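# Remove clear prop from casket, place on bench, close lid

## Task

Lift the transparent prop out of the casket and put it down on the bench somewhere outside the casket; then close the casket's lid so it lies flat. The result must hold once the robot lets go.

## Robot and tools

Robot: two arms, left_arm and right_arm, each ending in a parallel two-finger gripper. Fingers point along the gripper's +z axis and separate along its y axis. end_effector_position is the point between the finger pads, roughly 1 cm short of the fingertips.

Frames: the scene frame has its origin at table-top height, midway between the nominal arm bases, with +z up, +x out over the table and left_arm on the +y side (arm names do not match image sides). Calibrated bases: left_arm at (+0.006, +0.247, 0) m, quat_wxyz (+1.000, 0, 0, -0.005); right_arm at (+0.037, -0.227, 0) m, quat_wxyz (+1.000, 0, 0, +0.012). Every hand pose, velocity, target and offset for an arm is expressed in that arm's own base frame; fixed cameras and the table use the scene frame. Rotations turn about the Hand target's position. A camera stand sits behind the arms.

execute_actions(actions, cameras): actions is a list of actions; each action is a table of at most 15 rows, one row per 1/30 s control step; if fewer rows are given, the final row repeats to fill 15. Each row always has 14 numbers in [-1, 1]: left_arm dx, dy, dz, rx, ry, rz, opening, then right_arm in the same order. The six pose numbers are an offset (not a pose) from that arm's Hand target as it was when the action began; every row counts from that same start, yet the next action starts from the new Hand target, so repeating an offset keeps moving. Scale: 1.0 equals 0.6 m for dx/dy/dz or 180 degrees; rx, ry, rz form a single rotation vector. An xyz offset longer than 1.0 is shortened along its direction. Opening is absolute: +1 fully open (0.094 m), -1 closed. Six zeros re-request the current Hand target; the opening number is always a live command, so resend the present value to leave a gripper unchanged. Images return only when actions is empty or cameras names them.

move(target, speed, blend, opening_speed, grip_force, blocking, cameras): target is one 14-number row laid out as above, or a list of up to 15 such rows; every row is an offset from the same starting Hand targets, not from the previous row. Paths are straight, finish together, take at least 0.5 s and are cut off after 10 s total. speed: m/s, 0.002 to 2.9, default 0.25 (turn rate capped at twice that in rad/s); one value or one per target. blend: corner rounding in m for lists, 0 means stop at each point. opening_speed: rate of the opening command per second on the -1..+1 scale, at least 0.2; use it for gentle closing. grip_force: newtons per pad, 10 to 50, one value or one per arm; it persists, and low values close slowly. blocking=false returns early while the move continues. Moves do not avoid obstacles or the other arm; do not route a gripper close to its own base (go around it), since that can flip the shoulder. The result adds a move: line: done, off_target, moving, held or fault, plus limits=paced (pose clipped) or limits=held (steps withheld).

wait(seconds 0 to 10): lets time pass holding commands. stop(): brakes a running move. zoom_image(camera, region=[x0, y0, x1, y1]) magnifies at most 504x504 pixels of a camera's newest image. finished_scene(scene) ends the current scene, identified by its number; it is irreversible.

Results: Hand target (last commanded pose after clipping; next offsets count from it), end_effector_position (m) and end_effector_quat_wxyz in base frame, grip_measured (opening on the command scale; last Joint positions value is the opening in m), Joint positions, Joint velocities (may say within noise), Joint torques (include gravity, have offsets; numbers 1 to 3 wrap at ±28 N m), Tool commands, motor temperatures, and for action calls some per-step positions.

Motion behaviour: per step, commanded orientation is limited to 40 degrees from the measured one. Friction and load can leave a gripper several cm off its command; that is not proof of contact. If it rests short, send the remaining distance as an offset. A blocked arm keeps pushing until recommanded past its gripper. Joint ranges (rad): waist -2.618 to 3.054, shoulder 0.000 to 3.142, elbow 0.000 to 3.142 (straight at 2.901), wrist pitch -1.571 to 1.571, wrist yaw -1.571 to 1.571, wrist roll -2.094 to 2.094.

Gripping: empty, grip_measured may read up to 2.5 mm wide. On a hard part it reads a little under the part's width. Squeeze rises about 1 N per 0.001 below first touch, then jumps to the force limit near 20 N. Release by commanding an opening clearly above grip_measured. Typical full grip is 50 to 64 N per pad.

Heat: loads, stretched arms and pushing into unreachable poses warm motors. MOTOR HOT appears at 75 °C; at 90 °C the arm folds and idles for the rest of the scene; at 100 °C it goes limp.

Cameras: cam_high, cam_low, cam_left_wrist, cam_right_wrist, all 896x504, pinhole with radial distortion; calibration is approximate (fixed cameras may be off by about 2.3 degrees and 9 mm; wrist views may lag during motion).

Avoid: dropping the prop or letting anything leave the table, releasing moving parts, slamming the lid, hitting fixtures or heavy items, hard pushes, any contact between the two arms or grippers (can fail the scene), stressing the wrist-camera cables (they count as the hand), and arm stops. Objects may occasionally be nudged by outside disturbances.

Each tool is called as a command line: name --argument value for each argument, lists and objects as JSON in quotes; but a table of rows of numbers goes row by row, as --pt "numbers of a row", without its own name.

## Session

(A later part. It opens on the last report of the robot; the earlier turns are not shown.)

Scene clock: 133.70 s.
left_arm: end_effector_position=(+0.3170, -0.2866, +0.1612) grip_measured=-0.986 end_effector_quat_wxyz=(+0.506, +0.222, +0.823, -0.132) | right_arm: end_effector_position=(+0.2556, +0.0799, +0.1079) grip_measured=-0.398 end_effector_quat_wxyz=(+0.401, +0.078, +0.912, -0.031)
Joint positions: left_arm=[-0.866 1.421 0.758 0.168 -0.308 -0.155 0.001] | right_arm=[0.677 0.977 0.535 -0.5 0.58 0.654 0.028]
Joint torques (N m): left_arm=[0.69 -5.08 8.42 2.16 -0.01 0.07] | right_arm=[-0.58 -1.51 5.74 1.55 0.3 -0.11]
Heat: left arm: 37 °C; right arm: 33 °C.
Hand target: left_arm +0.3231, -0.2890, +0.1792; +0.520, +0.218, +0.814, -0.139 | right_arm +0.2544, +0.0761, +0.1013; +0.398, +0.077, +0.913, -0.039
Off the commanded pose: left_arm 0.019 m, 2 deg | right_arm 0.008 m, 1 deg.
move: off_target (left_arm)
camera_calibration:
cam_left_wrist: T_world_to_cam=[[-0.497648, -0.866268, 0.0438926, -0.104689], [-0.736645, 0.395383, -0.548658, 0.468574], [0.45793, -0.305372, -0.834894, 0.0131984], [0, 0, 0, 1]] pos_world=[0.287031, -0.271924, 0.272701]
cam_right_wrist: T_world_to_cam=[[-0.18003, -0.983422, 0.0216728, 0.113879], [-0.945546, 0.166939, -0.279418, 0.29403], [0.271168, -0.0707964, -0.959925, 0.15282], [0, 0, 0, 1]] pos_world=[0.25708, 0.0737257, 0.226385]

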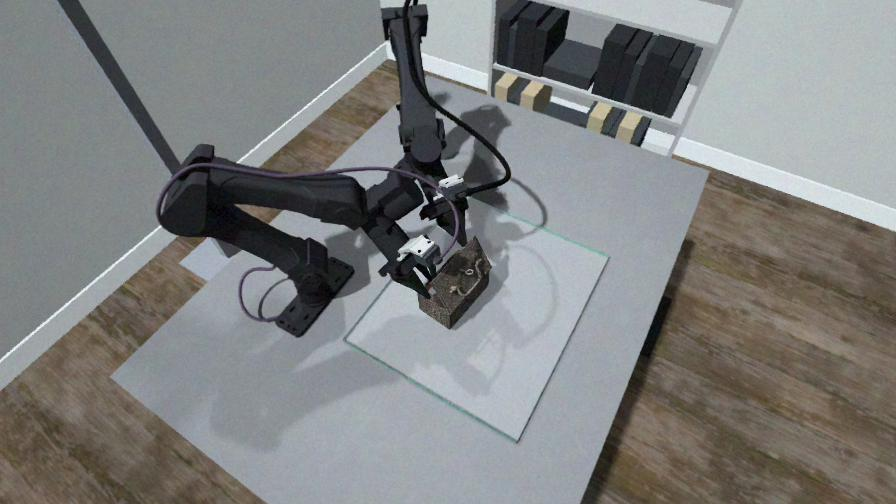

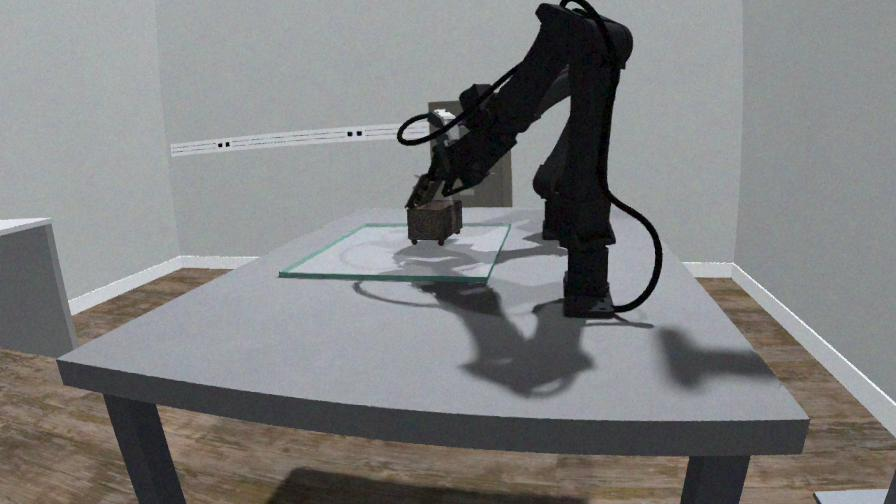

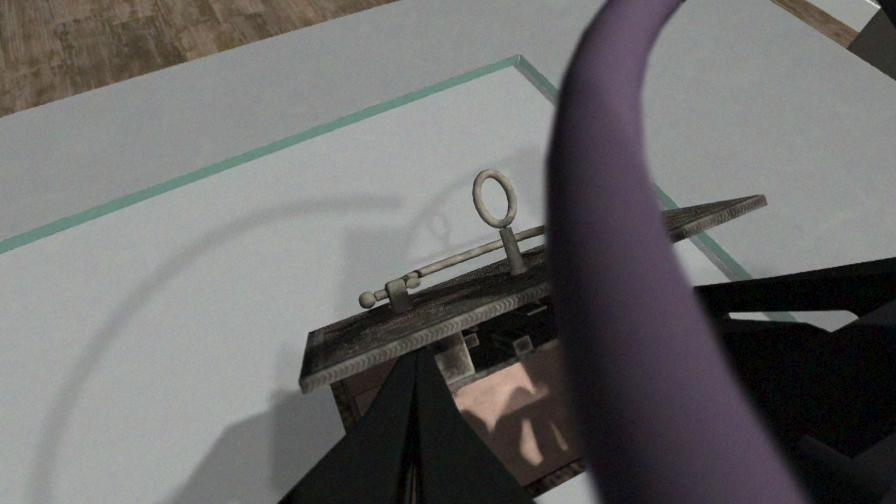

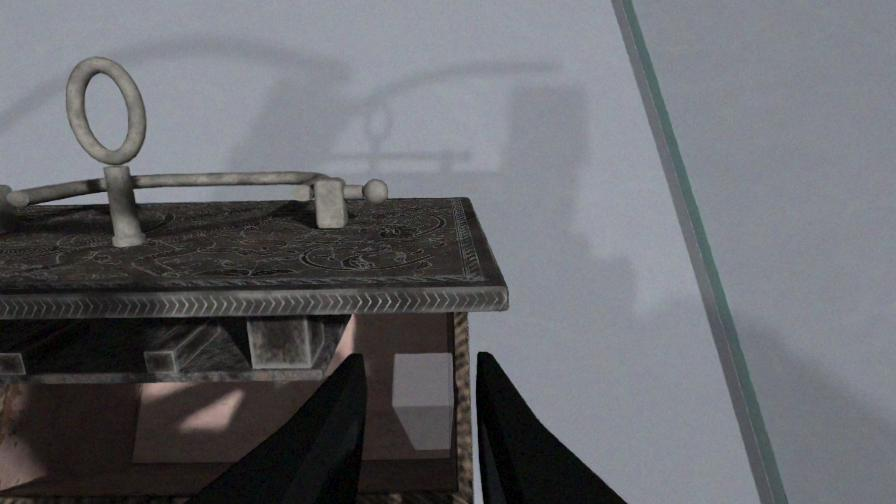

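move --target '[0,0,0,0,0,0,-1,0.004,0,0,0,0,0,-0.85]' --speed 0.06 --grip_force '[50,30]' --opening_speed 0.3 --cameras '["cam_right_wrist"]'

Scene clock: 140.20 s.
left_arm: end_effector_position=(+0.3170, -0.2866, +0.1612) grip_measured=-0.986 end_effector_quat_wxyz=(+0.506, +0.222, +0.823, -0.132) | right_arm: end_effector_position=(+0.2576, +0.0795, +0.1072) grip_measured=-0.706 end_effector_quat_wxyz=(+0.401, +0.077, +0.912, -0.032)
Joint positions: left_arm=[-0.866 1.421 0.758 0.168 -0.308 -0.155 0.001] | right_arm=[0.668 0.985 0.535 -0.489 0.575 0.644 0.014]
Joint torques (N m): left_arm=[0.66 -5.08 8.43 2.16 -0.01 0.07] | right_arm=[-0.59 -1.47 5.98 1.57 0.3 -0.09]
Heat: left arm: 37 °C; right arm: 33 °C.
Hand target: left_arm +0.3231, -0.2890, +0.1792; +0.520, +0.218, +0.814, -0.139 | right_arm +0.2568, +0.0761, +0.1013; +0.398, +0.077, +0.913, -0.039
Off the commanded pose: left_arm 0.019 m, 2 deg | right_arm 0.007 m, 1 deg.
grip_force (N): 50, 30
move: off_target (left_arm)
camera_calibration:
cam_right_wrist: T_world_to_cam=[[-0.179968, -0.983402, 0.0230641, 0.113747], [-0.94579, 0.166545, -0.278827, 0.295813], [0.270358, -0.0719936, -0.960064, 0.151893], [0, 0, 0, 1]] pos_world=[0.259182, 0.0735285, 0.225684]
Images, in order (width x height): cam_right_wrist 896x504.

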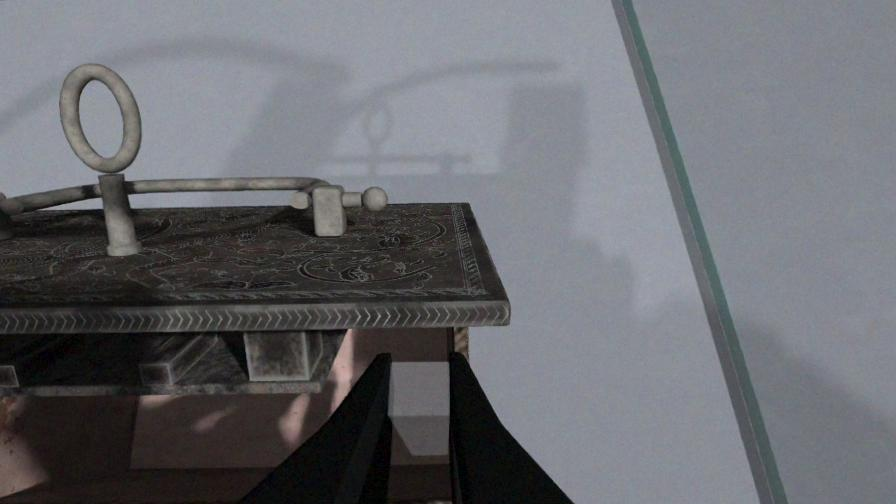

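move --pt "0 0 0 0 0 0 -1 -0.0295 0.0053 0.022 -0.014 -0.079 0 -0.85" --pt "0 0 0 0 0 0 -1 -0.034 0.006 0.12 -0.0177 -0.098 0 -0.85" --pt "0 0 0 0 0 0 -1 -0.09 0.0 0.19 -0.0177 -0.098 0 -0.85" --speed '[0.05,0.08,0.12]' --blend '[0.005,0.01,0]' --cameras '["cam_high","cam_right_wrist","cam_low"]'

Scene clock: 167.63 s.
left_arm: end_effector_position=(+0.3170, -0.2866, +0.1612) grip_measured=-0.986 end_effector_quat_wxyz=(+0.506, +0.222, +0.823, -0.132) | right_arm: end_effector_position=(+0.2024, +0.0782, +0.2032) grip_measured=-0.706 end_effector_quat_wxyz=(+0.524, +0.066, +0.848, -0.050)
Joint positions: left_arm=[-0.866 1.421 0.758 0.168 -0.307 -0.155 0.001] | right_arm=[1.173 0.802 0.718 -1.065 1.06 1.078 0.014]
Joint torques (N m): left_arm=[0.68 -5.07 8.42 2.16 -0.01 0.07] | right_arm=[0.57 -0.09 9.84 0.74 0.75 0.06]
Heat: left arm: 38 °C; right arm: 34 °C.
Hand target: left_arm +0.3231, -0.2890, +0.1792; +0.520, +0.218, +0.814, -0.139 | right_arm +0.2028, +0.0761, +0.2153; +0.535, +0.071, +0.840, -0.052
Off the commanded pose: left_arm 0.019 m, 2 deg | right_arm 0.012 m, 2 deg.
grip_force (N): 50, 30
move: off_target (left_arm, right_arm)
camera_calibration:
cam_right_wrist: T_world_to_cam=[[-0.183417, -0.982302, 0.0379529, 0.0978098], [-0.83411, 0.135084, -0.534801, 0.302458], [0.52021, -0.129749, -0.844125, 0.189275], [0, 0, 0, 1]] pos_world=[0.171761, 0.0797799, 0.317814]
Images, in order (width x height): cam_high 896x504, cam_low 896x504, cam_right_wrist 896x504.

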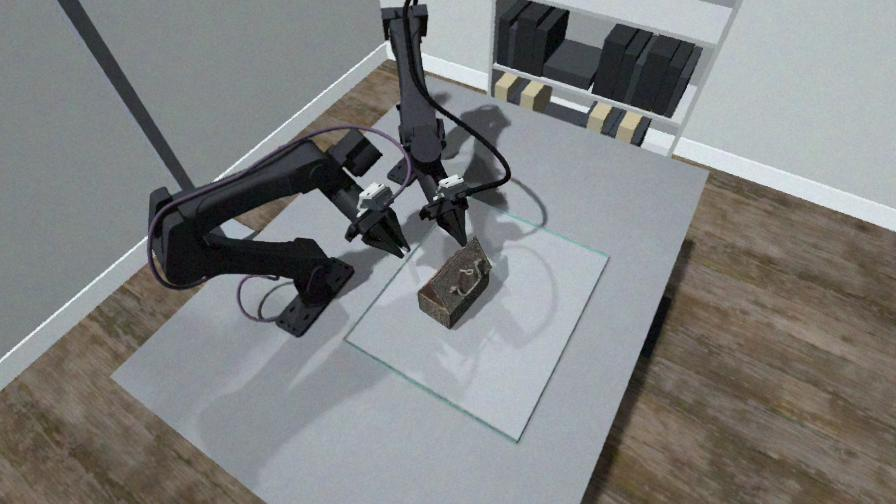

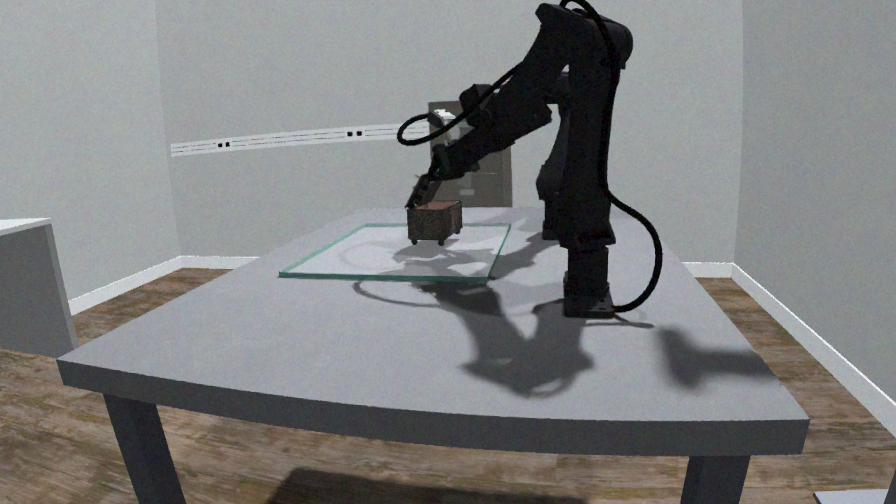

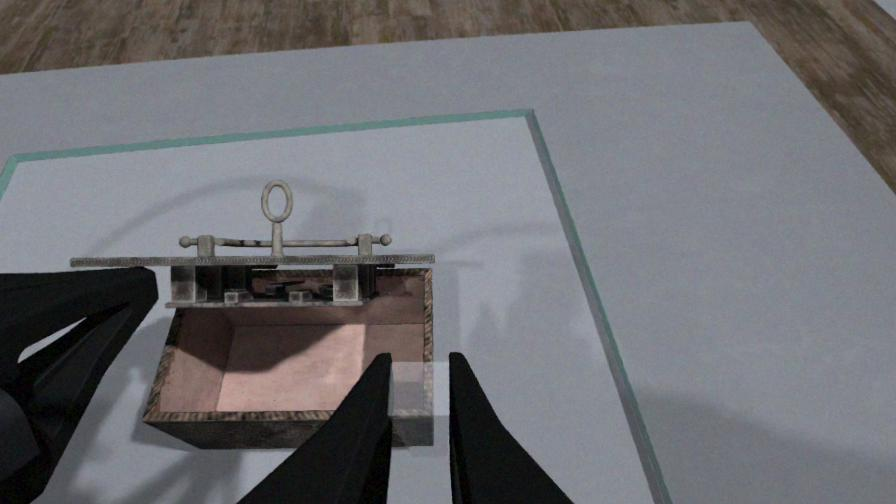

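move --pt "0 0 0 0 0 0 -1 0.062 -0.36 -0.02 0.029 0.07 -0.11 -0.85" --pt "0 0 0 0 0 0 -1 0.062 -0.36 -0.195 0.029 0.07 -0.11 -0.85" --speed '[0.25,0.12]' --blend '[0.03,0]' --cameras '["cam_high","cam_right_wrist","cam_low"]'

zoom_image --camera "cam_high" --region '[340, 330, 480, 470]'

zoom_image --camera "cam_low" --region '[400, 150, 520, 250]'

Scene clock: 182.40 s.
left_arm: end_effector_position=(+0.3170, -0.2866, +0.1612) grip_measured=-0.986 end_effector_quat_wxyz=(+0.506, +0.222, +0.823, -0.132) | right_arm: end_effector_position=(+0.2406, -0.1397, +0.1030) grip_measured=-0.706 end_effector_quat_wxyz=(+0.420, +0.233, +0.870, -0.113)
Joint positions: left_arm=[-0.866 1.421 0.758 0.168 -0.307 -0.155 0.001] | right_arm=[-0.534 0.79 0.362 -0.243 -0.006 -0.007 0.014]
Joint torques (N m): left_arm=[0.66 -5.07 8.42 2.16 -0.01 0.07] | right_arm=[-0.59 -0.54 6.38 2.03 -0.08 -0.1]
Heat: left arm: 39 °C; right arm: 35 °C.
Hand target: left_arm +0.3231, -0.2890, +0.1792; +0.520, +0.218, +0.814, -0.139 | right_arm +0.2401, -0.1398, +0.0982; +0.419, +0.232, +0.870, -0.112
Off the commanded pose: left_arm 0.019 m, 2 deg | right_arm 0.005 m, 0 deg.
grip_force (N): 50, 30
move: off_target (left_arm)
camera_calibration:
cam_right_wrist: T_world_to_cam=[[-0.51426, -0.857188, 0.0276642, -0.00735925], [-0.809052, 0.474173, -0.347267, 0.332236], [0.284555, -0.200967, -0.937358, 0.112931], [0, 0, 0, 1]] pos_world=[0.232876, -0.14115, 0.221434]
Images, in order (width x height): cam_high 896x504, cam_low 896x504, cam_right_wrist 896x504.

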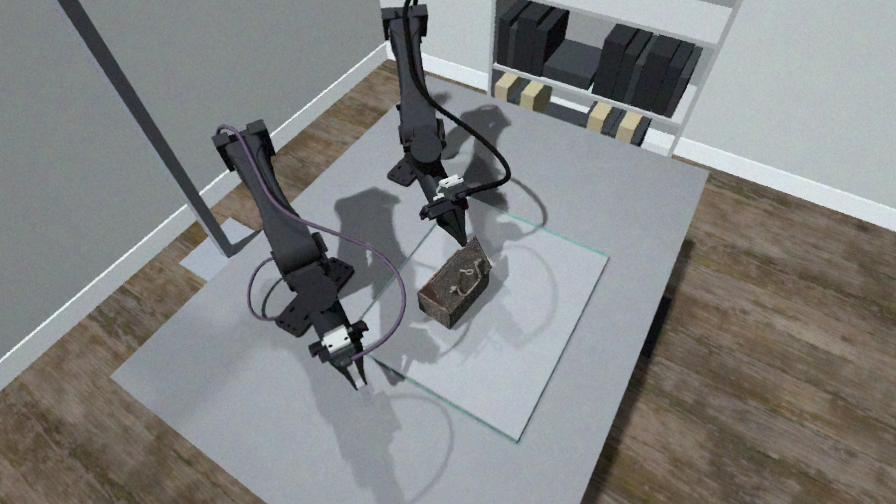

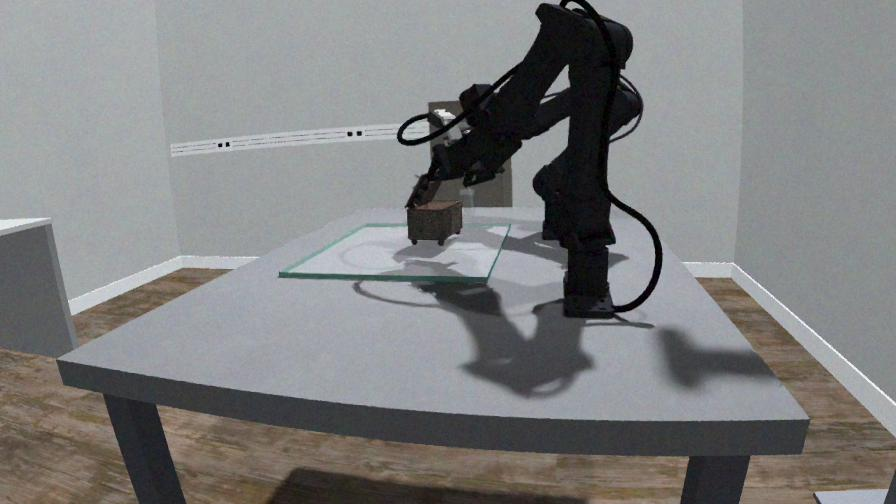

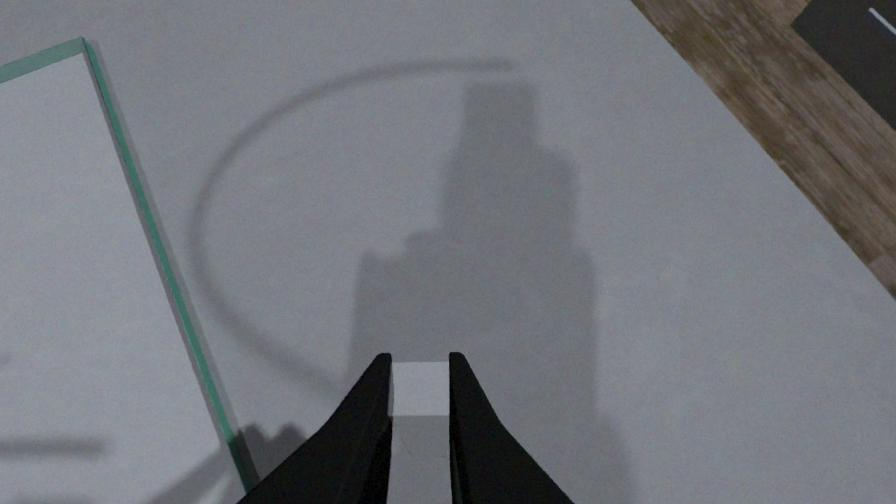

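Scaled by 3.600 from the camera's 896x504 image, which has a finer 1280x720 frame.

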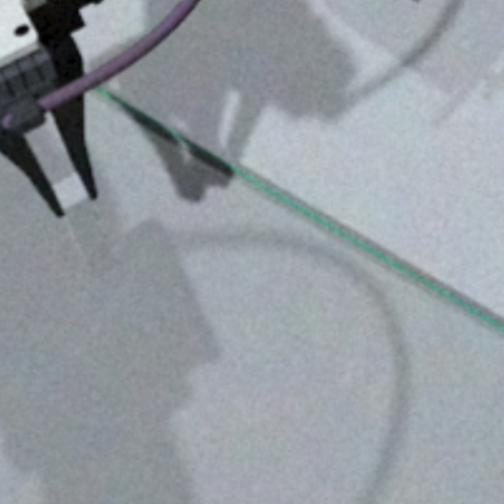

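Scaled by 4.200 from the camera's 896x504 image, which has a finer 1280x720 frame.

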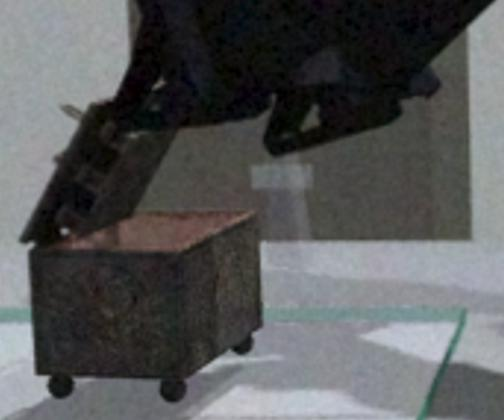

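move --target '[0,0,0,0,0,0,-1,0.0,0,-0.042,0,0,0,-0.85]' --speed 0.04 --cameras '["cam_high","cam_right_wrist","cam_low"]'

zoom_image --camera "cam_high" --region '[320, 350, 410, 440]'

zoom_image --camera "cam_low" --region '[400, 150, 520, 250]'

Scene clock: 191.10 s.
left_arm: end_effector_position=(+0.3170, -0.2866, +0.1612) grip_measured=-0.986 end_effector_quat_wxyz=(+0.506, +0.222, +0.823, -0.132) | right_arm: end_effector_position=(+0.2438, -0.1415, +0.0824) grip_measured=-0.706 end_effector_quat_wxyz=(+0.427, +0.232, +0.866, -0.115)
Joint positions: left_arm=[-0.866 1.421 0.758 0.168 -0.307 -0.155 0.001] | right_arm=[-0.534 0.841 0.277 -0.091 -0.007 -0.007 0.014]
Joint torques (N m): left_arm=[0.68 -5.07 8.43 2.16 -0.01 0.08] | right_arm=[-0.59 -0.75 5.74 1.95 -0.08 -0.1]
Motor temperatures (°C): left_arm=[28 28 37 39 26 25 31] | right_arm=[28 26 34 32 30 32 27]
Heat: left arm: 39 °C; right arm: 34 °C.
Hand target: left_arm +0.3231, -0.2890, +0.1792; +0.520, +0.218, +0.814, -0.139 | right_arm +0.2400, -0.1398, +0.0730; +0.419, +0.232, +0.870, -0.112
Off the commanded pose: left_arm 0.019 m, 2 deg | right_arm 0.010 m, 1 deg.
grip_force (N): 50, 30
move: off_target (left_arm)
camera_calibration:
cam_right_wrist: T_world_to_cam=[[-0.514141, -0.857275, 0.0271802, -0.00655905], [-0.804145, 0.47077, -0.36294, 0.328075], [0.298344, -0.208459, -0.931416, 0.0874955], [0, 0, 0, 1]] pos_world=[0.234344, -0.141831, 0.200745]
Images, in order (width x height): cam_high 896x504, cam_low 896x504, cam_right_wrist 896x504.

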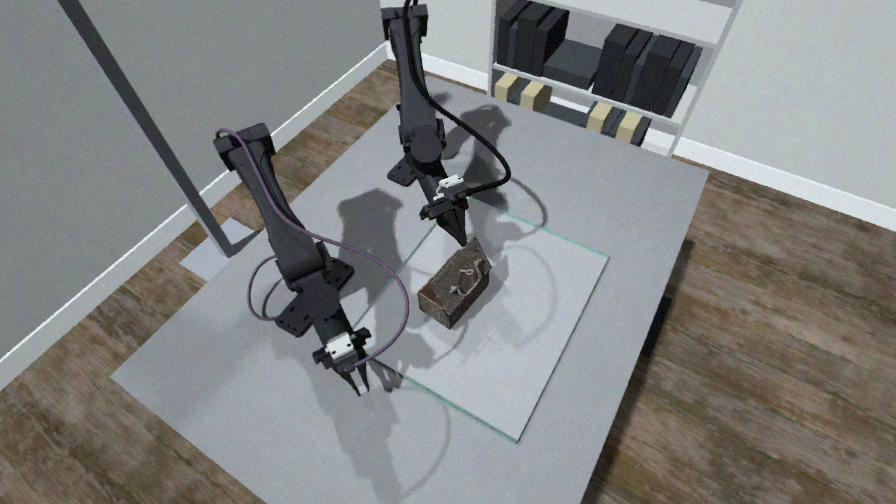

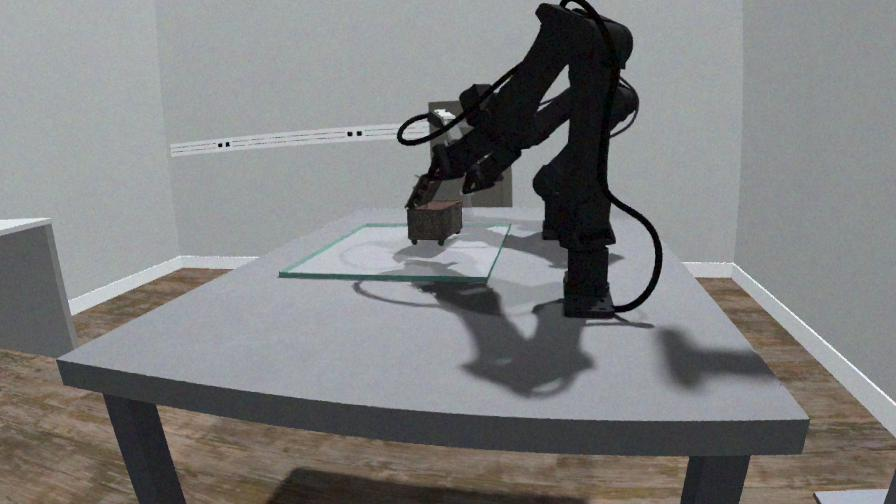

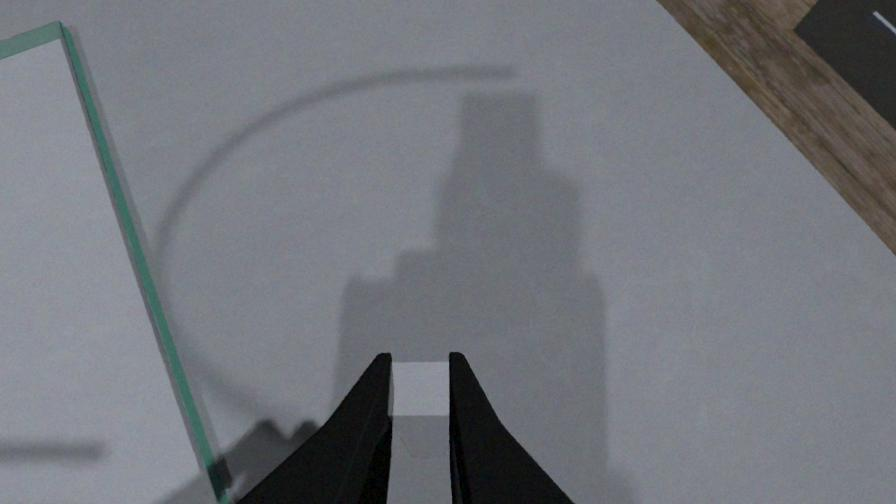

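Scaled by 5.600 from the camera's 896x504 image, which has a finer 1280x720 frame.

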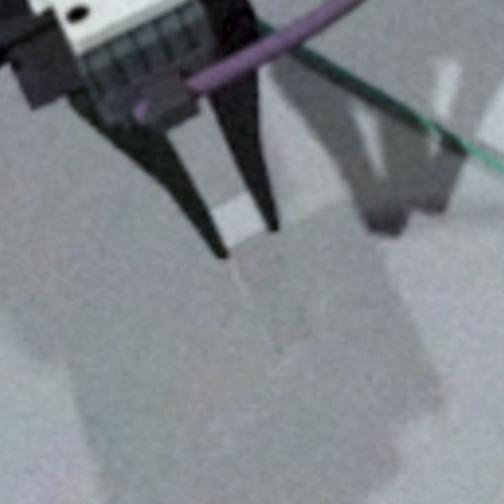

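Scaled by 4.200 from the camera's 896x504 image, which has a finer 1280x720 frame.

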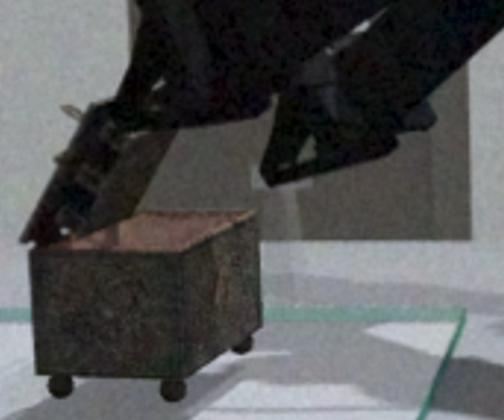

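move --pt "0 0 0 0 0 0 -1 0.004 -0.002 0.007 0 0 0 -0.66" --pt "0 0 0 0 0 0 -1 0.004 -0.002 0.007 0 0 0 -0.3" --pt "-0.0272 0.0049 -0.05 0 0 0 -1 -0.1 0.058 0.097 0 0 0 -0.3" --pt "-0.0541 0.0097 -0.09 0 0 0 -1 -0.13 0.058 0.25 0 0 0 -0.3" --speed '[0.03,0.05,0.06,0.1]' --blend '[0,0,0.005,0]' --opening_speed 0.3 --cameras '["all"]'

zoom_image --camera "cam_high" --region '[320, 350, 410, 440]'

zoom_image --camera "cam_low" --region '[380, 150, 500, 250]'

Scene clock: 218.87 s.
left_arm: end_effector_position=(+0.2911, -0.2851, +0.1289) grip_measured=-0.986 end_effector_quat_wxyz=(+0.516, +0.225, +0.814, -0.143) | right_arm: end_effector_position=(+0.1637, -0.1072, +0.2175) grip_measured=-0.302 end_effector_quat_wxyz=(+0.419, +0.234, +0.870, -0.114)
Joint positions: left_arm=[-0.931 1.421 0.583 0.366 -0.352 -0.175 0.001] | right_arm=[-0.727 0.484 0.798 -0.997 -0.154 -0.127 0.033]
Joint torques (N m): left_arm=[-0.59 -3.14 4.36 2.53 -0.29 -0.11] | right_arm=[-0.61 2.1 9.02 1.6 -0.16 -0.08]
Heat: left arm: 39 °C; right arm: 34 °C.
Hand target: left_arm +0.2907, -0.2832, +0.1253; +0.520, +0.218, +0.814, -0.139 | right_arm +0.1620, -0.1050, +0.2229; +0.419, +0.232, +0.870, -0.112
Off the commanded pose: left_arm 0.004 m, 1 deg | right_arm 0.006 m, 0 deg.
grip_force (N): 50, 30
move: done
camera_calibration:
cam_left_wrist: T_world_to_cam=[[-0.513246, -0.856687, 0.0516295, -0.108658], [-0.717893, 0.39557, -0.572847, 0.428931], [0.470328, -0.331076, -0.818035, -0.0144609], [0, 0, 0, 1]] pos_world=[0.25896, -0.267546, 0.239492]
cam_right_wrist: T_world_to_cam=[[-0.516514, -0.855805, 0.0284654, -0.02179], [-0.808373, 0.476385, -0.345819, 0.294101], [0.282394, -0.201631, -0.937869, 0.248976], [0, 0, 0, 1]] pos_world=[0.156179, -0.108552, 0.335833]

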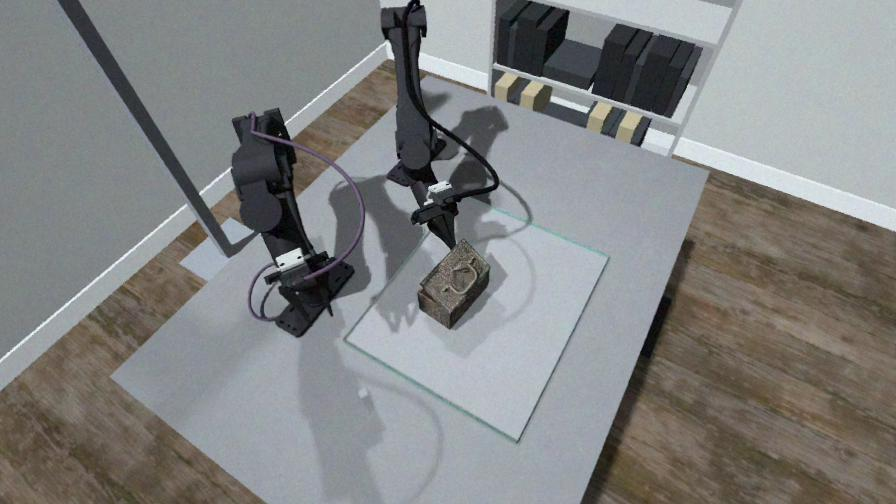

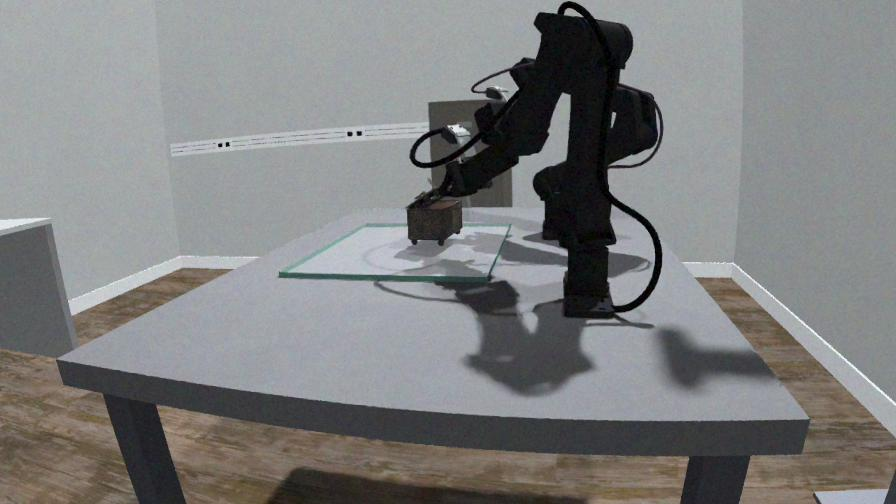

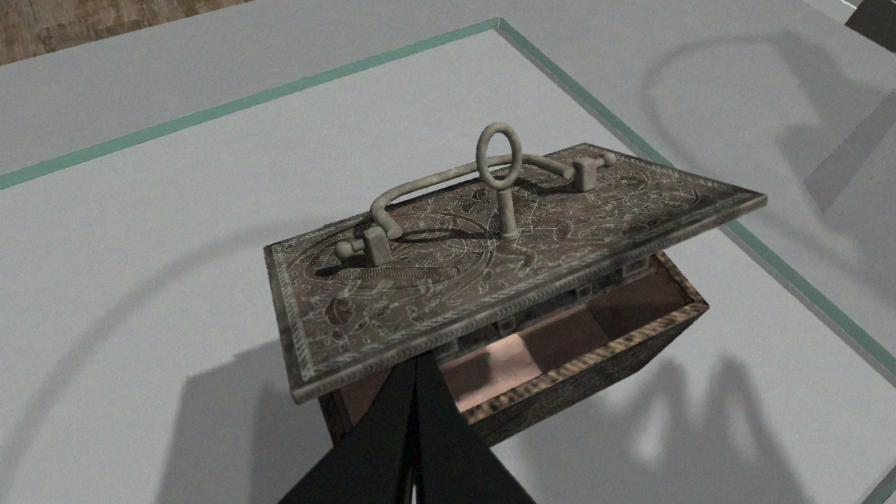

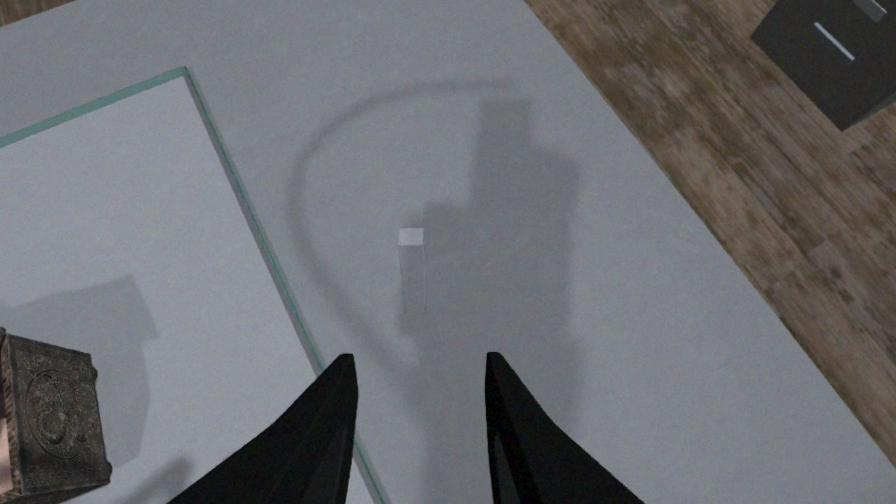

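Scaled by 5.600 from the camera's 896x504 image, which has a finer 1280x720 frame.

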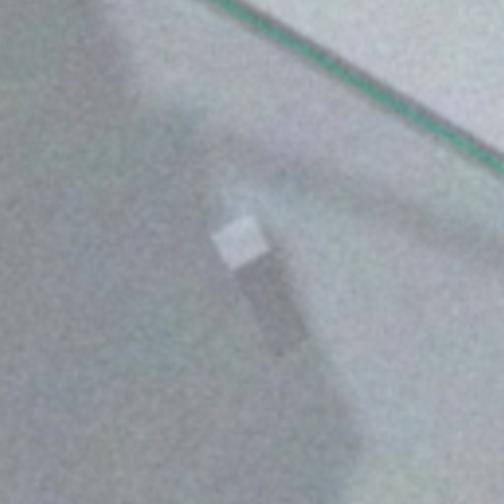

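Scaled by 4.200 from the camera's 896x504 image, which has a finer 1280x720 frame.

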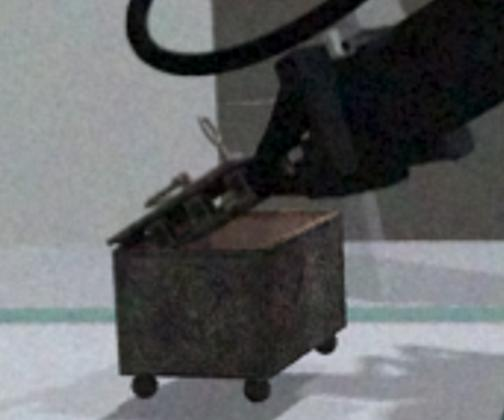

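move --pt "-0.0197 0.0036 -0.03 0 0 0 -1 0 0 0 0 0 0 -0.3" --pt "-0.034 0.006 -0.064 0 0 0 -1 0 0 0 0 0 0 -0.3" --speed 0.04 --blend 0.004 --cameras '["cam_low","cam_left_wrist"]'

zoom_image --camera "cam_low" --region '[380, 150, 500, 250]'

Scene clock: 227.53 s.
left_arm: end_effector_position=(+0.2733, -0.2835, +0.0968) grip_measured=-0.986 end_effector_quat_wxyz=(+0.525, +0.218, +0.809, -0.148) | right_arm: end_effector_position=(+0.1637, -0.1070, +0.2174) grip_measured=-0.302 end_effector_quat_wxyz=(+0.419, +0.234, +0.870, -0.114)
Joint positions: left_arm=[-0.99 1.495 0.453 0.586 -0.41 -0.205 0.001] | right_arm=[-0.727 0.484 0.798 -0.997 -0.155 -0.128 0.033]
Joint torques (N m): left_arm=[-0.7 -2.65 3.69 2.29 -0.27 -0.11] | right_arm=[-0.65 2.13 9.02 1.62 -0.15 -0.1]
Heat: left arm: 40 °C; right arm: 34 °C.
Hand target: left_arm +0.2703, -0.2796, +0.0868; +0.520, +0.218, +0.814, -0.139 | right_arm +0.1620, -0.1051, +0.2229; +0.419, +0.232, +0.870, -0.112
Off the commanded pose: left_arm 0.011 m, 1 deg | right_arm 0.006 m, 0 deg.
grip_force (N): 50, 30
move: off_target (left_arm)
camera_calibration:
cam_left_wrist: T_world_to_cam=[[-0.509809, -0.8581, 0.0613095, -0.11704], [-0.710473, 0.379773, -0.592453, 0.392545], [0.4851, -0.345597, -0.803269, -0.0415268], [0, 0, 0, 1]] pos_world=[0.239369, -0.263861, 0.206383]
Images, in order (width x height): cam_low 896x504, cam_left_wrist 896x504.

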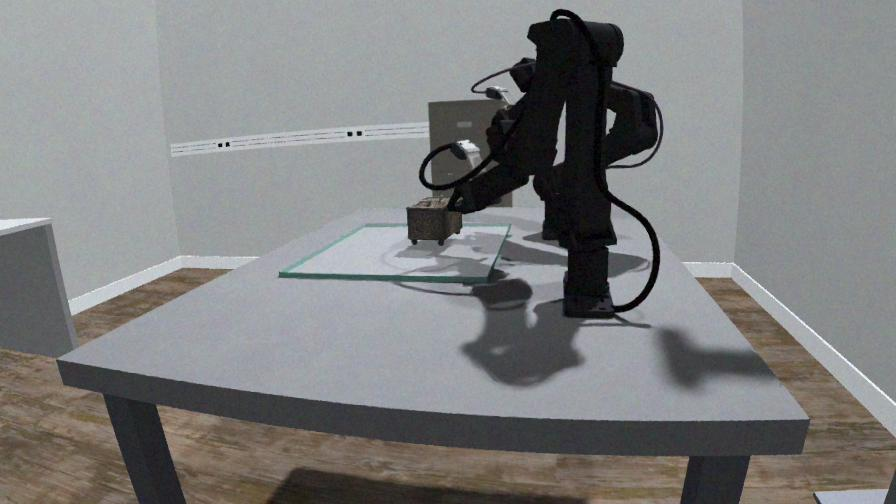

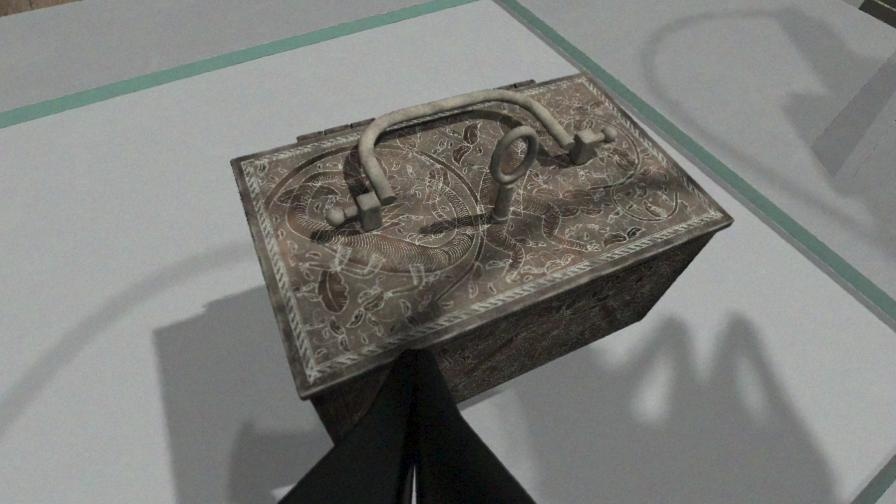

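Scaled by 4.200 from the camera's 896x504 image, which has a finer 1280x720 frame.

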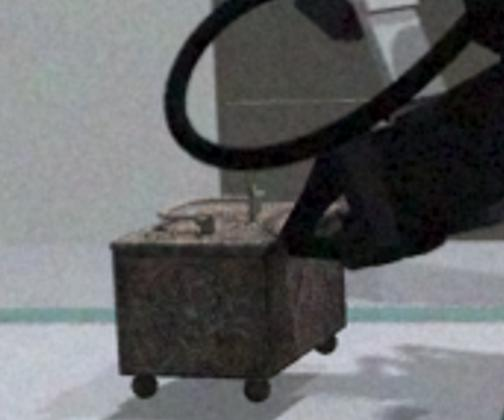

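move --pt "-0.025 0.004 -0.015 0 0 0 -1 0 0 0 0 0 0 -0.3" --pt "-0.08 0.03 -0.005 0 0 0 -1 0 0 0 0 0 0 -0.3" --pt "-0.09 0.05 0.15 0 0 0 -1 0 0 0 0 0 0 -0.3" --speed '[0.04,0.08,0.2]' --blend '[0.003,0.01,0]' --cameras '["all"]'

zoom_image --camera "cam_low" --region '[380, 150, 500, 250]'

Scene clock: 235.63 s.
left_arm: end_effector_position=(+0.2155, -0.2461, +0.1661) grip_measured=-0.986 end_effector_quat_wxyz=(+0.514, +0.225, +0.817, -0.136) | right_arm: end_effector_position=(+0.1637, -0.1070, +0.2174) grip_measured=-0.302 end_effector_quat_wxyz=(+0.419, +0.234, +0.870, -0.114)
Joint positions: left_arm=[-1.148 0.99 0.514 -0.059 -0.552 -0.292 0.001] | right_arm=[-0.727 0.484 0.798 -0.997 -0.155 -0.128 0.033]
Joint torques (N m): left_arm=[-0.79 -0.7 8.53 1.95 -0.3 -0.11] | right_arm=[-0.66 2.15 9.05 1.62 -0.15 -0.11]
Heat: left arm: 39 °C; right arm: 34 °C.
Hand target: left_arm +0.2163, -0.2495, +0.1768; +0.520, +0.218, +0.814, -0.139 | right_arm +0.1620, -0.1051, +0.2229; +0.419, +0.232, +0.870, -0.112
Off the commanded pose: left_arm 0.011 m, 1 deg | right_arm 0.006 m, 0 deg.
grip_force (N): 50, 30
move: off_target (left_arm)
camera_calibration:
cam_left_wrist: T_world_to_cam=[[-0.506266, -0.861374, 0.0415878, -0.116993], [-0.722604, 0.397397, -0.565614, 0.380788], [0.470678, -0.316402, -0.823621, 0.068789], [0, 0, 0, 1]] pos_world=[0.183552, -0.230333, 0.2769]
cam_right_wrist: T_world_to_cam=[[-0.515583, -0.856369, 0.0284077, -0.0217539], [-0.808952, 0.475572, -0.345583, 0.29401], [0.282436, -0.201157, -0.937958, 0.249063], [0, 0, 0, 1]] pos_world=[0.15628, -0.108352, 0.335833]

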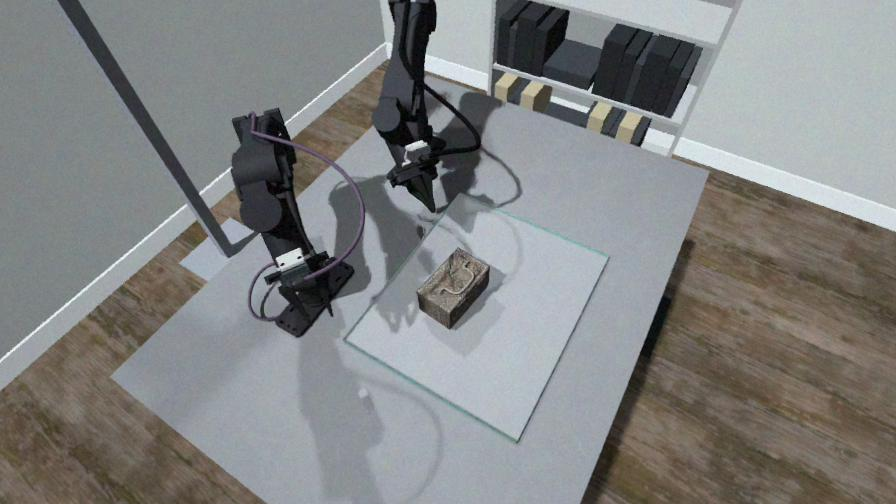

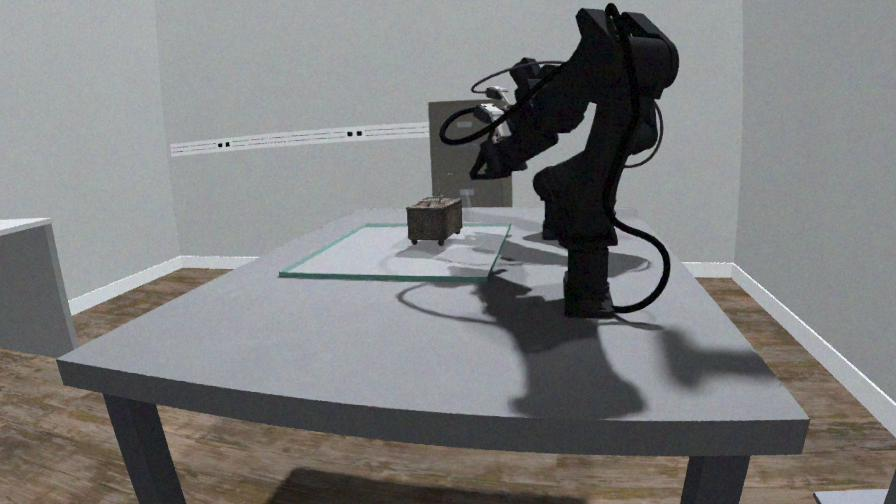

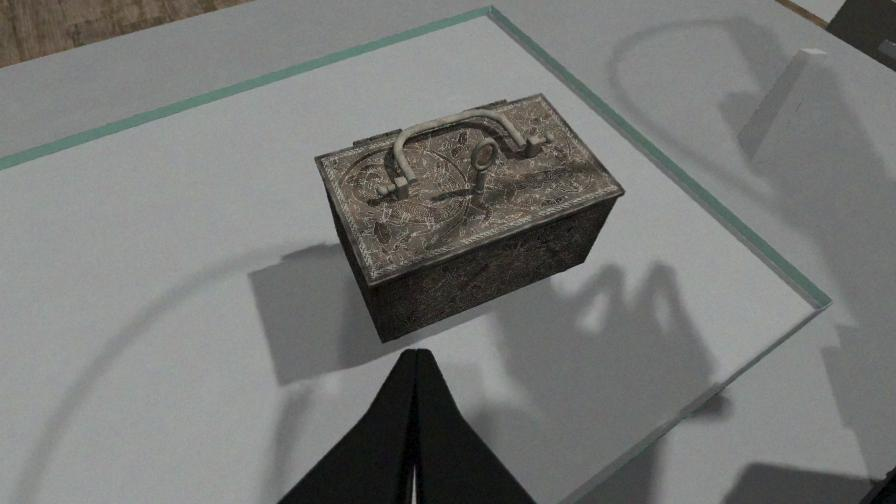

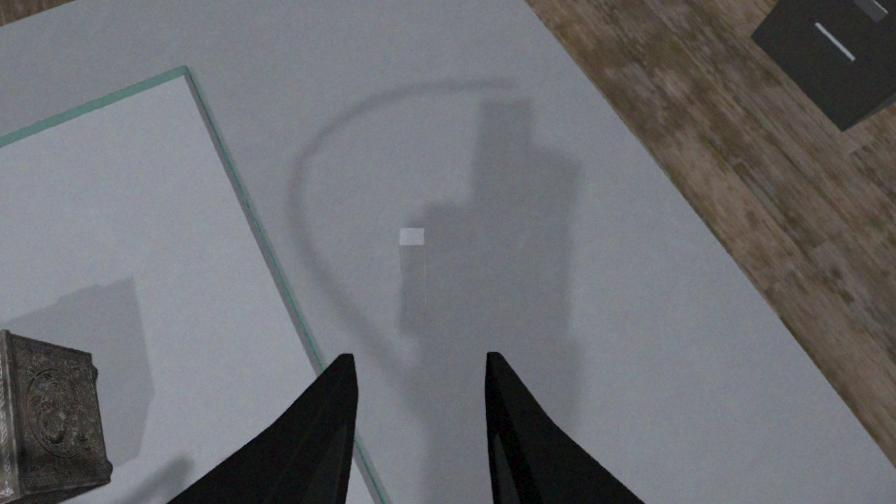

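Scaled by 4.200 from the camera's 896x504 image, which has a finer 1280x720 frame.

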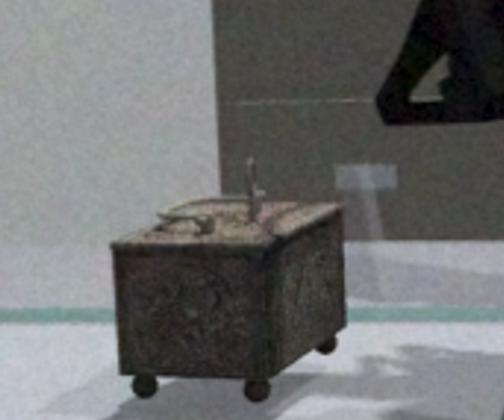

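finished_scene --scene 2

The scene is finished: the task was done.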